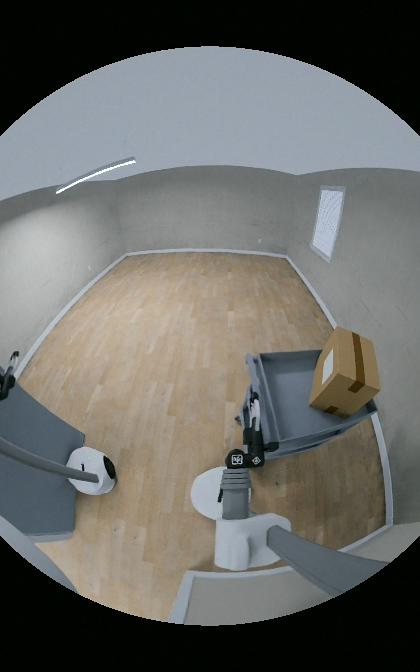

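move(
  blocking=false,
  r2={"base":{"translate_m":-0.35},"pace":"slow"},
  cameras=[],
)

wait(
  seconds=7,
  cameras=["r2_head_left_camera","r2_head_camera"],
)

Scene clock: 582.50 s.
move: r2 moving
r1: as last shown
r1.lidar_m: 0.33 0.25 - 0.25 0.27 0.63 1.14 1.08 0.83 1.13 4.05 5.09
r1.motor_effort: lift_m=+23(23) arm_m=-4(4) wheel_0=+1(1) wheel_1=+8(8) wheel_2=-3(3)
r1.servo_current: wrist_yaw_rad=59(59) wrist_pitch_rad=46(52) wrist_roll_rad=46(59) gripper_m=39(46)
r1.wrist_depth_mm: - - - - - - - / - - - - - - - / - - - - - - - / - - - - - - - / - - - - - - - / - - - 194 - - - / - - 180 185 153 - -
r2.base_odometry: x=-1.187 y=-3.569 heading=+1.060
r2.turned_by_wheels: -0.001
r2.turned_by_imu: +0.000
r2.base_tilt: forward=-0.7 right=+0.1
r2.lidar_m: 0.51 4.19 1.15 0.83 1.26 0.78 0.75 0.80 1.14 1.69 0.32 0.30
r2.base_status: translate_m moving
r2.joint_positions: lift_m=+0.690 arm_m=+0.000 wrist_yaw_rad=-0.008 wrist_pitch_rad=+0.004 wrist_roll_rad=+1.568 gripper_m=-0.035
r2.joint_status: not commanded
r2.measured_speeds: translate_m=-0.048 strafe_m=+0.001 rotate_rad=+0.002 lift_m=+0.000 arm_m=+0.000 wrist_yaw_rad=+0.000 wrist_pitch_rad=+0.000 wrist_roll_rad=+0.000
r2.motor_effort: lift_m=+17(17) arm_m=-5(5) wheel_0=-8(9) wheel_1=-7(8) wheel_2=+8(8)
r2.servo_current: wrist_yaw_rad=59(59) wrist_pitch_rad=39(46) wrist_roll_rad=39(52) gripper_m=150(150)
r2.hand_pose: x=+0.4586 y=-0.0897 z=+0.8673 quat_wxyz=(+0.708, +0.706, -0.002, -0.004) (m; r2's base frame)
r2.wrist_depth_mm: - - - - - - - / - - - - - - - / - - - 138 139 - - / - - - 436 445 1708 - / - - - - - - - / - - - - - - - / - - - - - - -
pictures: none
No camera images: "cameras" was empty.

Scene clock: 586.80 s.
earlier move: r2 done
r1.base_odometry: x=-1.469 y=+2.074 heading=+2.933
r1.turned_by_wheels: +0.000
r1.turned_by_imu: +0.000
r1.base_tilt: forward=-1.6 right=+1.3
r1.lidar_m: 0.33 0.25 - 0.25 0.25 0.63 1.15 0.89 0.88 1.15 4.05 5.10
r1.base_status: not commanded
r1.joint_positions: lift_m=+0.900 arm_m=+0.000 wrist_yaw_rad=+0.001 wrist_pitch_rad=+0.002 wrist_roll_rad=+0.000 gripper_m=-0.010
r1.joint_status: not commanded
r1.measured_speeds: all 0
r1.motor_effort: lift_m=+23(23) arm_m=-4(4) wheel_0=+1(2) wheel_1=+8(8) wheel_2=-3(3)
r1.servo_current: wrist_yaw_rad=46(65) wrist_pitch_rad=52(52) wrist_roll_rad=39(65) gripper_m=46(52)
r1.hand_pose: x=+0.4594 y=-0.0872 z=+1.0773 quat_wxyz=(+1.000, +0.000, +0.001, +0.000) (m; r1's base frame)
r1.wrist_depth_mm: - - - - - - - / - - - - - - - / - - - - - - - / - - - - - - - / - - - - - - - / - - - 193 - - - / - - 180 184 152 - -
r2.base_odometry: x=-1.352 y=-3.863 heading=+1.060
r2.turned_by_wheels: +0.000
r2.turned_by_imu: +0.000
r2.base_tilt: forward=-0.7 right=+0.0
r2.lidar_m: 0.55 4.20 0.86 0.85 1.25 0.42 0.41 0.44 0.64 1.65 0.73 0.39
r2.base_status: done
r2.joint_positions: lift_m=+0.690 arm_m=+0.000 wrist_yaw_rad=-0.002 wrist_pitch_rad=+0.003 wrist_roll_rad=+1.569 gripper_m=-0.036
r2.joint_status: not commanded
r2.measured_speeds: all 0
r2.motor_effort: lift_m=+17(17) arm_m=-4(5) wheel_0=-3(13) wheel_1=-5(9) wheel_2=+4(11)
r2.servo_current: wrist_yaw_rad=46(65) wrist_pitch_rad=46(52) wrist_roll_rad=65(65) gripper_m=111(150)
r2.hand_pose: x=+0.4592 y=-0.0881 z=+0.8673 quat_wxyz=(+0.708, +0.706, +0.000, -0.002) (m; r2's base frame)
r2.wrist_depth_mm: - - 597 150 147 - - / - - - 163 157 - - / - - - 220 312 - - / - - - 452 - - 466 / - - - 554 - 1808 1205 / - - 187 198 178 1618 1182 / - - - - - 1537 1205
wait: 4.30 of 7 s (r2 has come to rest)
pictures: r2_head_camera, r2_head_left_camera
Images, in order (width x height): r2_head_camera 420x560, r2_head_left_camera 420x672.

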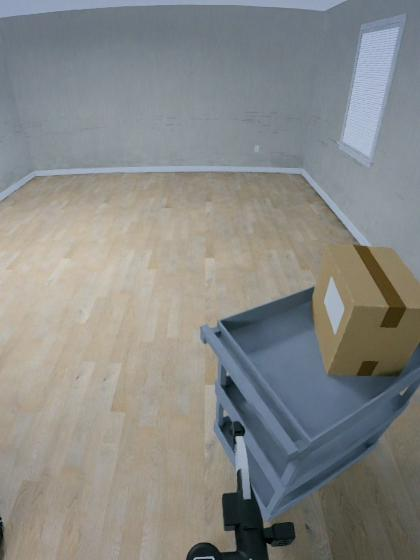

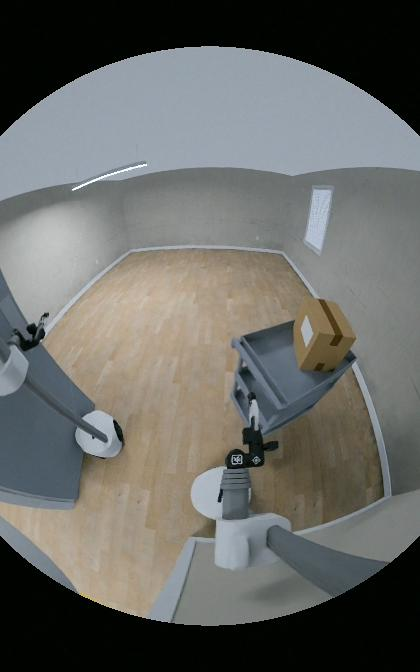

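move(
  blocking=false,
  r2={"base":{"translate_m":-0.06,"strafe_m":0.25},"joints":{"gripper_m":0.12},"pace":"slow"},
  cameras=[],
)

wait(
  seconds=5,
  cameras=[],
)

move(
  blocking=false,
  r2={"base":{"rotate_rad":-0.7},"pace":"slow"},
  cameras=[],
)

wait(
  seconds=5,
  cameras=["r2_head_left_camera","r2_head_camera","r2_wrist_camera"],
)

Scene clock: 601.40 s.
move: r2 moving
r1: as last shown
r1.lidar_m: 0.32 0.25 - 0.25 0.25 0.63 1.14 0.85 0.87 1.13 4.05 5.10
r1.servo_current: wrist_yaw_rad=72(72) wrist_pitch_rad=52(52) wrist_roll_rad=46(65) gripper_m=39(46)
r1.wrist_depth_mm: - - - - - - - / - - - - - - - / - - - - - - - / - - - - - - - / - - - - - - - / - - - 194 - - - / - - 180 185 152 - -
r2.base_odometry: x=-1.365 y=-3.860 heading=+1.061
r2.turned_by_wheels: +0.001
r2.turned_by_imu: +0.001
r2.base_tilt: forward=-0.7 right=+0.1
r2.lidar_m: 0.55 4.18 0.85 0.88 1.24 0.41 0.39 0.44 0.61 1.67 0.72 0.43
r2.base_status: translate_m moving; strafe_m moving
r2.joint_positions: lift_m=+0.690 arm_m=+0.000 wrist_yaw_rad=-0.002 wrist_pitch_rad=+0.003 wrist_roll_rad=+1.569 gripper_m=-0.023
r2.joint_status: gripper_m moving
r2.measured_speeds: translate_m=-0.012 strafe_m=+0.050 rotate_rad=+0.000 lift_m=+0.000 arm_m=+0.000 wrist_yaw_rad=+0.000 wrist_pitch_rad=+0.000 wrist_roll_rad=+0.000
r2.motor_effort: lift_m=+17(17) arm_m=-5(5) wheel_0=-10(11) wheel_1=+7(7) wheel_2=+6(7)
r2.servo_current: wrist_yaw_rad=46(59) wrist_pitch_rad=39(46) wrist_roll_rad=39(65) gripper_m=33(137)
r2.hand_pose: x=+0.4592 y=-0.0881 z=+0.8673 quat_wxyz=(+0.708, +0.706, +0.000, -0.002) (m; r2's base frame)
r2.wrist_depth_mm: - - 627 150 149 - - / - - - 181 264 - - / - - - 245 353 - - / - - - 530 - 1808 496 / - - - 554 - 1708 1205 / - - 187 200 180 1618 1205 / - - - - - 1863 1205
pictures: none
No camera images: "cameras" was empty.

Scene clock: 606.40 s.
earlier move: r2 done
r1.base_odometry: x=-1.469 y=+2.074 heading=+2.933
r1.turned_by_wheels: +0.000
r1.turned_by_imu: +0.000
r1.base_tilt: forward=-1.6 right=+1.3
r1.lidar_m: 0.32 0.25 - 0.25 0.26 0.66 1.14 0.65 0.77 1.15 4.06 5.10
r1.base_status: not commanded
r1.joint_positions: lift_m=+0.900 arm_m=+0.000 wrist_yaw_rad=+0.001 wrist_pitch_rad=+0.002 wrist_roll_rad=+0.000 gripper_m=-0.010
r1.joint_status: not commanded
r1.measured_speeds: all 0
r1.motor_effort: lift_m=+23(23) arm_m=-4(4) wheel_0=+1(2) wheel_1=+8(8) wheel_2=-3(3)
r1.servo_current: wrist_yaw_rad=52(72) wrist_pitch_rad=46(52) wrist_roll_rad=39(72) gripper_m=46(52)
r1.hand_pose: x=+0.4594 y=-0.0872 z=+1.0773 quat_wxyz=(+1.000, +0.000, +0.001, +0.000) (m; r1's base frame)
r1.wrist_depth_mm: - - - - - - - / - - - - - - - / - - - - - - - / - - - - - - - / - - - - - - - / - - - 194 - - - / - - 180 185 152 - -
r2.base_odometry: x=-1.600 y=-3.793 heading=+1.061
r2.turned_by_wheels: +0.000
r2.turned_by_imu: +0.001
r2.base_tilt: forward=-0.7 right=+0.1
r2.lidar_m: 5.45 3.91 0.65 0.73 0.97 3.38 0.34 0.38 0.54 1.65 0.64 0.63
r2.base_status: done
r2.joint_positions: lift_m=+0.690 arm_m=+0.000 wrist_yaw_rad=-0.002 wrist_pitch_rad=+0.003 wrist_roll_rad=+1.569 gripper_m=+0.120
r2.joint_status: all done
r2.measured_speeds: all 0
r2.motor_effort: lift_m=+17(17) arm_m=-4(5) wheel_0=-3(11) wheel_1=+5(10) wheel_2=+6(8)
r2.servo_current: wrist_yaw_rad=39(59) wrist_pitch_rad=46(52) wrist_roll_rad=46(65) gripper_m=52(137)
r2.hand_pose: x=+0.4592 y=-0.0881 z=+0.8673 quat_wxyz=(+0.708, +0.706, +0.000, -0.002) (m; r2's base frame)
r2.wrist_depth_mm: - - - 549 - - 525 / - - - - - 1618 1118 / - - - - - 1756 1205 / - - - - - 1756 1205 / - - - - - 1661 1205 / - - 199 - 213 1499 1182 / - - - - - 1808 1205
wait: 5.00 s; at rest by 4.97 s
pictures: none
No camera images: "cameras" was empty.

Scene clock: 606.90 s.
move: r2 moving
r1: as last shown
r1.base_tilt: forward=-1.5 right=+1.2
r1.lidar_m: 0.32 0.25 - 0.25 0.27 0.63 1.11 0.64 0.76 1.14 4.03 5.08
r1.motor_effort: lift_m=+23(23) arm_m=-4(4) wheel_0=+1(1) wheel_1=+8(8) wheel_2=-3(3)
r1.servo_current: wrist_yaw_rad=46(59) wrist_pitch_rad=46(46) wrist_roll_rad=59(59) gripper_m=46(52)
r1.wrist_depth_mm: - - - - - - - / - - - - - - - / - - - - - - - / - - - - - - - / - - - - - - - / - - - 195 - - - / - - 181 185 152 - -
r2.base_odometry: x=-1.600 y=-3.793 heading=+0.935
r2.turned_by_wheels: -0.126
r2.turned_by_imu: -0.122
r2.base_tilt: forward=-0.7 right=+0.1
r2.lidar_m: 0.84 4.42 0.65 0.68 0.96 3.53 0.34 0.35 0.46 1.06 0.93 0.62
r2.base_status: rotate_rad moving
r2.joint_positions: lift_m=+0.690 arm_m=+0.000 wrist_yaw_rad=-0.002 wrist_pitch_rad=+0.003 wrist_roll_rad=+1.569 gripper_m=+0.120
r2.joint_status: not commanded
r2.measured_speeds: translate_m=+0.001 strafe_m=+0.001 rotate_rad=-0.485 lift_m=+0.000 arm_m=+0.000 wrist_yaw_rad=+0.000 wrist_pitch_rad=+0.000 wrist_roll_rad=+0.000
r2.motor_effort: lift_m=+17(17) arm_m=-5(5) wheel_0=+4(8) wheel_1=+7(8) wheel_2=+9(9)
r2.servo_current: wrist_yaw_rad=46(52) wrist_pitch_rad=46(52) wrist_roll_rad=46(52) gripper_m=52(59)
r2.hand_pose: x=+0.4592 y=-0.0881 z=+0.8673 quat_wxyz=(+0.708, +0.706, +0.000, -0.002) (m; r2's base frame)
r2.wrist_depth_mm: - - - 484 - - 466 / - - - 574 - - 535 / - - - - - 1576 1138 / - - - - - 1708 1205 / - - - - - 1618 1205 / - - 198 - 213 1537 1182 / - - - - - 1756 1182
pictures: none
No camera images: "cameras" was empty.

Scene clock: 608.37 s.
earlier move: r2 done
r1.base_odometry: x=-1.469 y=+2.074 heading=+2.933
r1.turned_by_wheels: +0.000
r1.turned_by_imu: +0.000
r1.base_tilt: forward=-1.6 right=+1.3
r1.lidar_m: 0.30 0.25 - 0.25 0.26 0.63 1.09 0.64 0.78 1.13 4.09 5.09
r1.base_status: not commanded
r1.joint_positions: lift_m=+0.900 arm_m=+0.000 wrist_yaw_rad=+0.001 wrist_pitch_rad=+0.002 wrist_roll_rad=+0.000 gripper_m=-0.010
r1.joint_status: not commanded
r1.measured_speeds: all 0
r1.motor_effort: lift_m=+23(23) arm_m=-4(4) wheel_0=+1(2) wheel_1=+8(8) wheel_2=-3(3)
r1.servo_current: wrist_yaw_rad=52(78) wrist_pitch_rad=39(52) wrist_roll_rad=46(65) gripper_m=39(52)
r1.hand_pose: x=+0.4594 y=-0.0872 z=+1.0773 quat_wxyz=(+1.000, +0.000, +0.001, +0.000) (m; r1's base frame)
r1.wrist_depth_mm: - - - - - - - / - - - - - - - / - - - - - - - / - - - - - - - / - - - - - - - / - - - 194 - - - / - - 180 185 152 - -
r2.base_odometry: x=-1.600 y=-3.793 heading=+0.362
r2.turned_by_wheels: -0.573
r2.turned_by_imu: -0.558
r2.base_tilt: forward=-0.7 right=+0.1
r2.lidar_m: 0.62 0.80 4.72 0.67 0.67 0.97 3.59 0.35 0.31 0.44 0.94 1.11
r2.base_status: done
r2.joint_positions: lift_m=+0.690 arm_m=+0.000 wrist_yaw_rad=-0.002 wrist_pitch_rad=+0.003 wrist_roll_rad=+1.569 gripper_m=+0.120
r2.joint_status: not commanded
r2.measured_speeds: all 0
r2.motor_effort: lift_m=+17(17) arm_m=-5(5) wheel_0=+3(9) wheel_1=+5(9) wheel_2=+5(9)
r2.servo_current: wrist_yaw_rad=39(65) wrist_pitch_rad=46(52) wrist_roll_rad=52(59) gripper_m=52(59)
r2.hand_pose: x=+0.4592 y=-0.0881 z=+0.8673 quat_wxyz=(+0.708, +0.706, +0.000, -0.002) (m; r2's base frame)
r2.wrist_depth_mm: - - - - - 1576 1182 / - - - - - 1661 1182 / - - - 809 - 820 991 / - - 759 597 - - 517 / - - 732 449 449 - 455 / - - 198 418 198 - 496 / - - - - - - 554
wait: 1.47 of 5 s (r2 has come to rest)
pictures: r2_head_camera, r2_head_left_camera, r2_wrist_camera
Images, in order (width x height): r2_head_camera 420x560, r2_head_left_camera 420x672, r2_wrist_camera 616x392.

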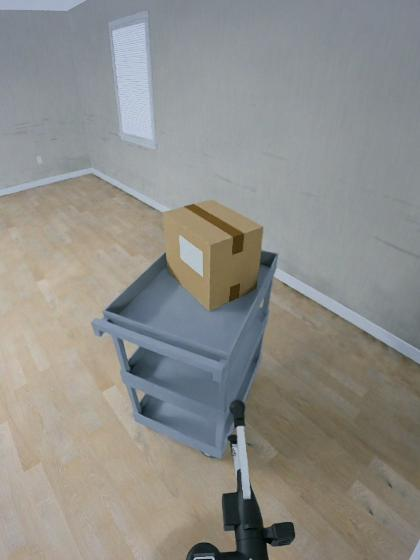

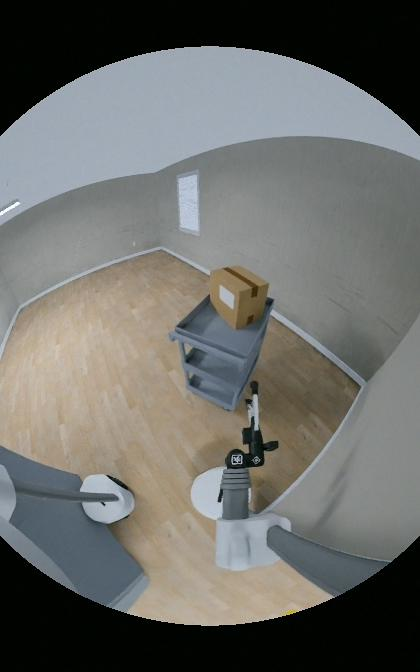

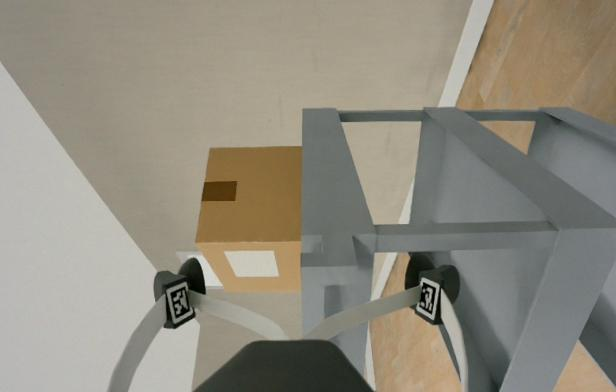

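move(
  blocking=false,
  r2={"base":{"strafe_m":0.35,"translate_m":-0.05},"pace":"slow"},
  cameras=[],
)

wait(
  seconds=5,
  cameras=[],
)

move(
  blocking=false,
  r2={"base":{"rotate_rad":-0.36},"pace":"slow"},
  cameras=[],
)

wait(
  seconds=5,
  cameras=["r2_head_left_camera","r2_head_camera","r2_wrist_camera"],
)

Scene clock: 641.93 s.
move: r2 moving
r1: as last shown
r1.base_tilt: forward=-1.6 right=+1.2
r1.lidar_m: 0.31 0.25 - 0.25 0.26 0.62 1.11 0.66 0.76 1.16 4.04 5.08
r1.servo_current: wrist_yaw_rad=46(59) wrist_pitch_rad=39(46) wrist_roll_rad=52(65) gripper_m=46(46)
r1.wrist_depth_mm: - - - - - - - / - - - - - - - / - - - - - - - / - - - - - - - / - - - - - - - / - - - 193 - - - / - - 180 185 153 - -
r2.base_odometry: x=-1.606 y=-3.782 heading=+0.363
r2.turned_by_wheels: +0.001
r2.turned_by_imu: +0.001
r2.base_tilt: forward=-0.6 right=+0.0
r2.lidar_m: 0.62 0.81 4.65 0.64 0.63 0.96 3.61 0.37 0.35 0.50 0.94 1.12
r2.base_status: translate_m moving; strafe_m moving
r2.joint_positions: lift_m=+0.690 arm_m=+0.000 wrist_yaw_rad=-0.002 wrist_pitch_rad=+0.003 wrist_roll_rad=+1.569 gripper_m=+0.120
r2.joint_status: not commanded
r2.measured_speeds: translate_m=-0.008 strafe_m=+0.050 rotate_rad=-0.001 lift_m=+0.000 arm_m=+0.000 wrist_yaw_rad=+0.000 wrist_pitch_rad=+0.000 wrist_roll_rad=+0.000
r2.motor_effort: lift_m=+17(17) arm_m=-5(5) wheel_0=-4(8) wheel_1=+8(8) wheel_2=+6(7)
r2.servo_current: wrist_yaw_rad=39(59) wrist_pitch_rad=46(46) wrist_roll_rad=52(52) gripper_m=59(59)
r2.hand_pose: x=+0.4592 y=-0.0881 z=+0.8673 quat_wxyz=(+0.708, +0.706, +0.000, -0.002) (m; r2's base frame)
r2.wrist_depth_mm: - - - - - 1576 1182 / - - - - - 1618 1138 / - - - 820 - 991 991 / - - 759 574 - - 492 / - - 768 449 452 - 462 / - - 198 427 198 - 508 / - - - - - - 564
pictures: none
No camera images: "cameras" was empty.

Scene clock: 646.17 s.
earlier move: r2 done
r1.base_odometry: x=-1.469 y=+2.074 heading=+2.933
r1.turned_by_wheels: +0.000
r1.turned_by_imu: +0.000
r1.base_tilt: forward=-1.5 right=+1.2
r1.lidar_m: 0.33 0.25 - 0.25 0.26 0.65 1.14 0.33 0.34 1.15 4.04 5.09
r1.base_status: not commanded
r1.joint_positions: lift_m=+0.900 arm_m=+0.000 wrist_yaw_rad=+0.001 wrist_pitch_rad=+0.002 wrist_roll_rad=+0.000 gripper_m=-0.010
r1.joint_status: not commanded
r1.measured_speeds: all 0
r1.motor_effort: lift_m=+23(23) arm_m=-4(4) wheel_0=+1(2) wheel_1=+8(8) wheel_2=-3(3)
r1.servo_current: wrist_yaw_rad=52(65) wrist_pitch_rad=52(52) wrist_roll_rad=65(72) gripper_m=46(52)
r1.hand_pose: x=+0.4594 y=-0.0872 z=+1.0773 quat_wxyz=(+1.000, +0.000, +0.001, +0.000) (m; r1's base frame)
r1.wrist_depth_mm: - - - - - - - / - - - - - - - / - - - - - - - / - - - - - - - / - - - - - - - / - - - 195 - - - / - - 180 185 152 - -
r2.base_odometry: x=-1.770 y=-3.484 heading=+0.362
r2.turned_by_wheels: +0.000
r2.turned_by_imu: +0.001
r2.base_tilt: forward=-0.7 right=+0.1
r2.lidar_m: 0.78 5.28 4.19 0.28 0.30 0.68 0.80 3.47 0.61 0.66 1.45 0.75
r2.base_status: done
r2.joint_positions: lift_m=+0.690 arm_m=+0.000 wrist_yaw_rad=-0.002 wrist_pitch_rad=+0.003 wrist_roll_rad=+1.569 gripper_m=+0.120
r2.joint_status: not commanded
r2.measured_speeds: all 0
r2.motor_effort: lift_m=+17(17) arm_m=-5(5) wheel_0=-5(11) wheel_1=+3(9) wheel_2=+5(9)
r2.servo_current: wrist_yaw_rad=33(59) wrist_pitch_rad=33(52) wrist_roll_rad=39(59) gripper_m=46(59)
r2.hand_pose: x=+0.4592 y=-0.0881 z=+0.8673 quat_wxyz=(+0.708, +0.706, +0.000, -0.002) (m; r2's base frame)
r2.wrist_depth_mm: - - 842 535 1098 - 517 / - - 809 569 1182 - 554 / - - - 609 - 597 - / - - - 654 - 661 1205 / - - - - - 1618 1205 / - - 198 - 214 1537 1205 / - - - - - 1756 1205
wait: 4.23 of 5 s (r2 has come to rest)
pictures: none
No camera images: "cameras" was empty.

Scene clock: 646.67 s.
move: r2 moving
r1: as last shown
r1.base_tilt: forward=-1.6 right=+1.3
r1.lidar_m: 0.33 0.25 - 0.25 0.27 0.64 1.17 0.31 0.33 1.16 4.07 5.09
r1.servo_current: wrist_yaw_rad=52(59) wrist_pitch_rad=39(52) wrist_roll_rad=52(65) gripper_m=39(46)
r1.wrist_depth_mm: - - - - - - - / - - - - - - - / - - - - - - - / - - - - - - - / - - - - - - - / - - - 194 - - - / - - 181 185 152 - -
r2.base_odometry: x=-1.770 y=-3.484 heading=+0.237
r2.turned_by_wheels: -0.125
r2.turned_by_imu: -0.122
r2.base_tilt: forward=-0.7 right=+0.1
r2.lidar_m: 0.77 4.56 5.00 0.32 0.30 0.39 0.74 3.46 0.67 0.61 1.08 0.77
r2.base_status: rotate_rad moving
r2.joint_positions: lift_m=+0.690 arm_m=+0.000 wrist_yaw_rad=-0.002 wrist_pitch_rad=+0.003 wrist_roll_rad=+1.569 gripper_m=+0.120
r2.joint_status: not commanded
r2.measured_speeds: translate_m=-0.001 strafe_m=+0.000 rotate_rad=-0.481 lift_m=+0.000 arm_m=+0.000 wrist_yaw_rad=+0.000 wrist_pitch_rad=+0.000 wrist_roll_rad=+0.000
r2.motor_effort: lift_m=+17(17) arm_m=-5(5) wheel_0=+7(10) wheel_1=+7(8) wheel_2=+9(9)
r2.servo_current: wrist_yaw_rad=39(52) wrist_pitch_rad=46(46) wrist_roll_rad=52(52) gripper_m=46(52)
r2.hand_pose: x=+0.4592 y=-0.0881 z=+0.8673 quat_wxyz=(+0.708, +0.706, +0.000, -0.002) (m; r2's base frame)
r2.wrist_depth_mm: - - - 469 - 1576 1060 / - - 917 559 1160 - 549 / - - 842 597 - 580 580 / - - - 634 - 609 - / - - - 668 - 654 1205 / - - 198 627 198 1537 1229 / - - - - - 1756 1205
pictures: none
No camera images: "cameras" was empty.

Scene clock: 647.67 s.
earlier move: r2 done
r1.base_odometry: x=-1.469 y=+2.074 heading=+2.933
r1.turned_by_wheels: +0.000
r1.turned_by_imu: +0.000
r1.base_tilt: forward=-1.6 right=+1.3
r1.lidar_m: 0.31 0.25 - 0.25 0.25 0.62 1.15 0.31 0.35 1.15 4.08 5.10
r1.base_status: not commanded
r1.joint_positions: lift_m=+0.900 arm_m=+0.000 wrist_yaw_rad=+0.001 wrist_pitch_rad=+0.002 wrist_roll_rad=+0.000 gripper_m=-0.010
r1.joint_status: not commanded
r1.measured_speeds: all 0
r1.motor_effort: lift_m=+23(23) arm_m=-4(4) wheel_0=+1(2) wheel_1=+8(8) wheel_2=-3(3)
r1.servo_current: wrist_yaw_rad=39(59) wrist_pitch_rad=46(52) wrist_roll_rad=52(65) gripper_m=46(52)
r1.hand_pose: x=+0.4594 y=-0.0872 z=+1.0773 quat_wxyz=(+1.000, +0.000, +0.001, +0.000) (m; r1's base frame)
r1.wrist_depth_mm: - - - - - - - / - - - - - - - / - - - - - - - / - - - - - - - / - - - - - - - / - - - 194 - - - / - - 181 185 152 - -
r2.base_odometry: x=-1.770 y=-3.484 heading=+0.004
r2.turned_by_wheels: -0.234
r2.turned_by_imu: -0.227
r2.base_tilt: forward=-0.7 right=+0.1
r2.lidar_m: 0.77 0.85 5.27 0.81 0.29 0.30 0.66 3.61 3.46 0.62 0.79 2.21
r2.base_status: done
r2.joint_positions: lift_m=+0.690 arm_m=+0.000 wrist_yaw_rad=-0.002 wrist_pitch_rad=+0.003 wrist_roll_rad=+1.569 gripper_m=+0.120
r2.joint_status: not commanded
r2.measured_speeds: all 0
r2.motor_effort: lift_m=+17(17) arm_m=-5(5) wheel_0=+3(10) wheel_1=+5(8) wheel_2=+6(9)
r2.servo_current: wrist_yaw_rad=46(59) wrist_pitch_rad=46(46) wrist_roll_rad=46(59) gripper_m=52(52)
r2.hand_pose: x=+0.4592 y=-0.0881 z=+0.8673 quat_wxyz=(+0.708, +0.706, +0.000, -0.002) (m; r2's base frame)
r2.wrist_depth_mm: - - - - - 1537 1205 / - - - - - 1708 1205 / - - - - - 1708 1205 / - - - 768 1229 603 597 / - - 866 615 - 603 - / - - 200 615 196 621 - / - - - - - 634 1205
wait: 1.00 of 5 s (r2 has come to rest)
pictures: r2_head_camera, r2_head_left_camera, r2_wrist_camera
Images, in order (width x height): r2_head_camera 420x560, r2_head_left_camera 420x672, r2_wrist_camera 616x392.

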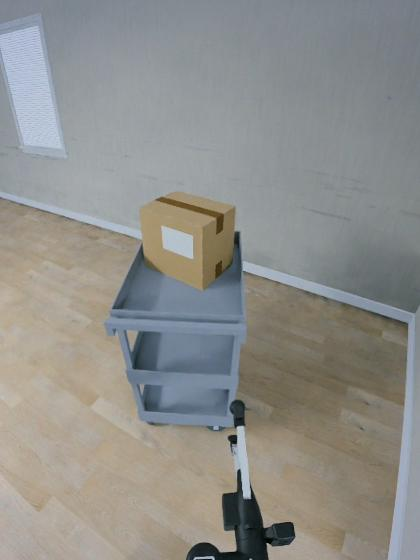

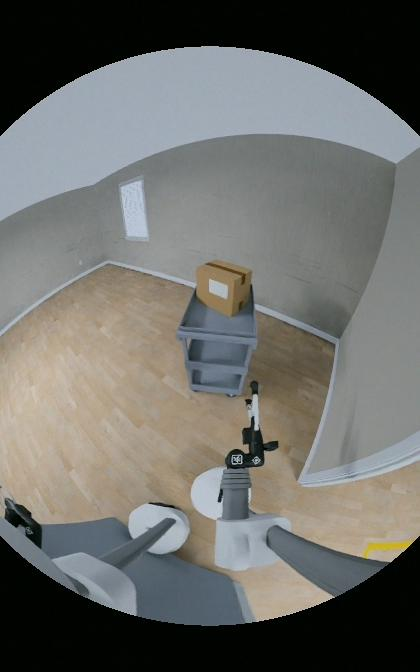

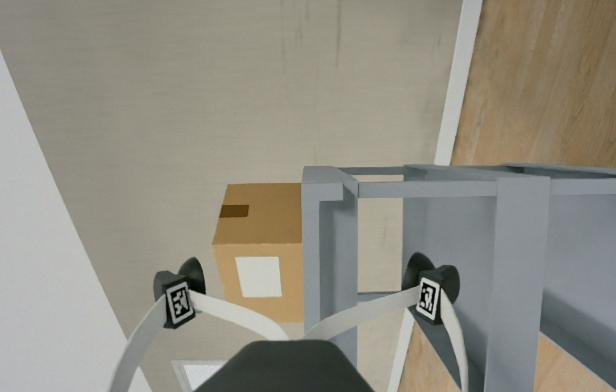

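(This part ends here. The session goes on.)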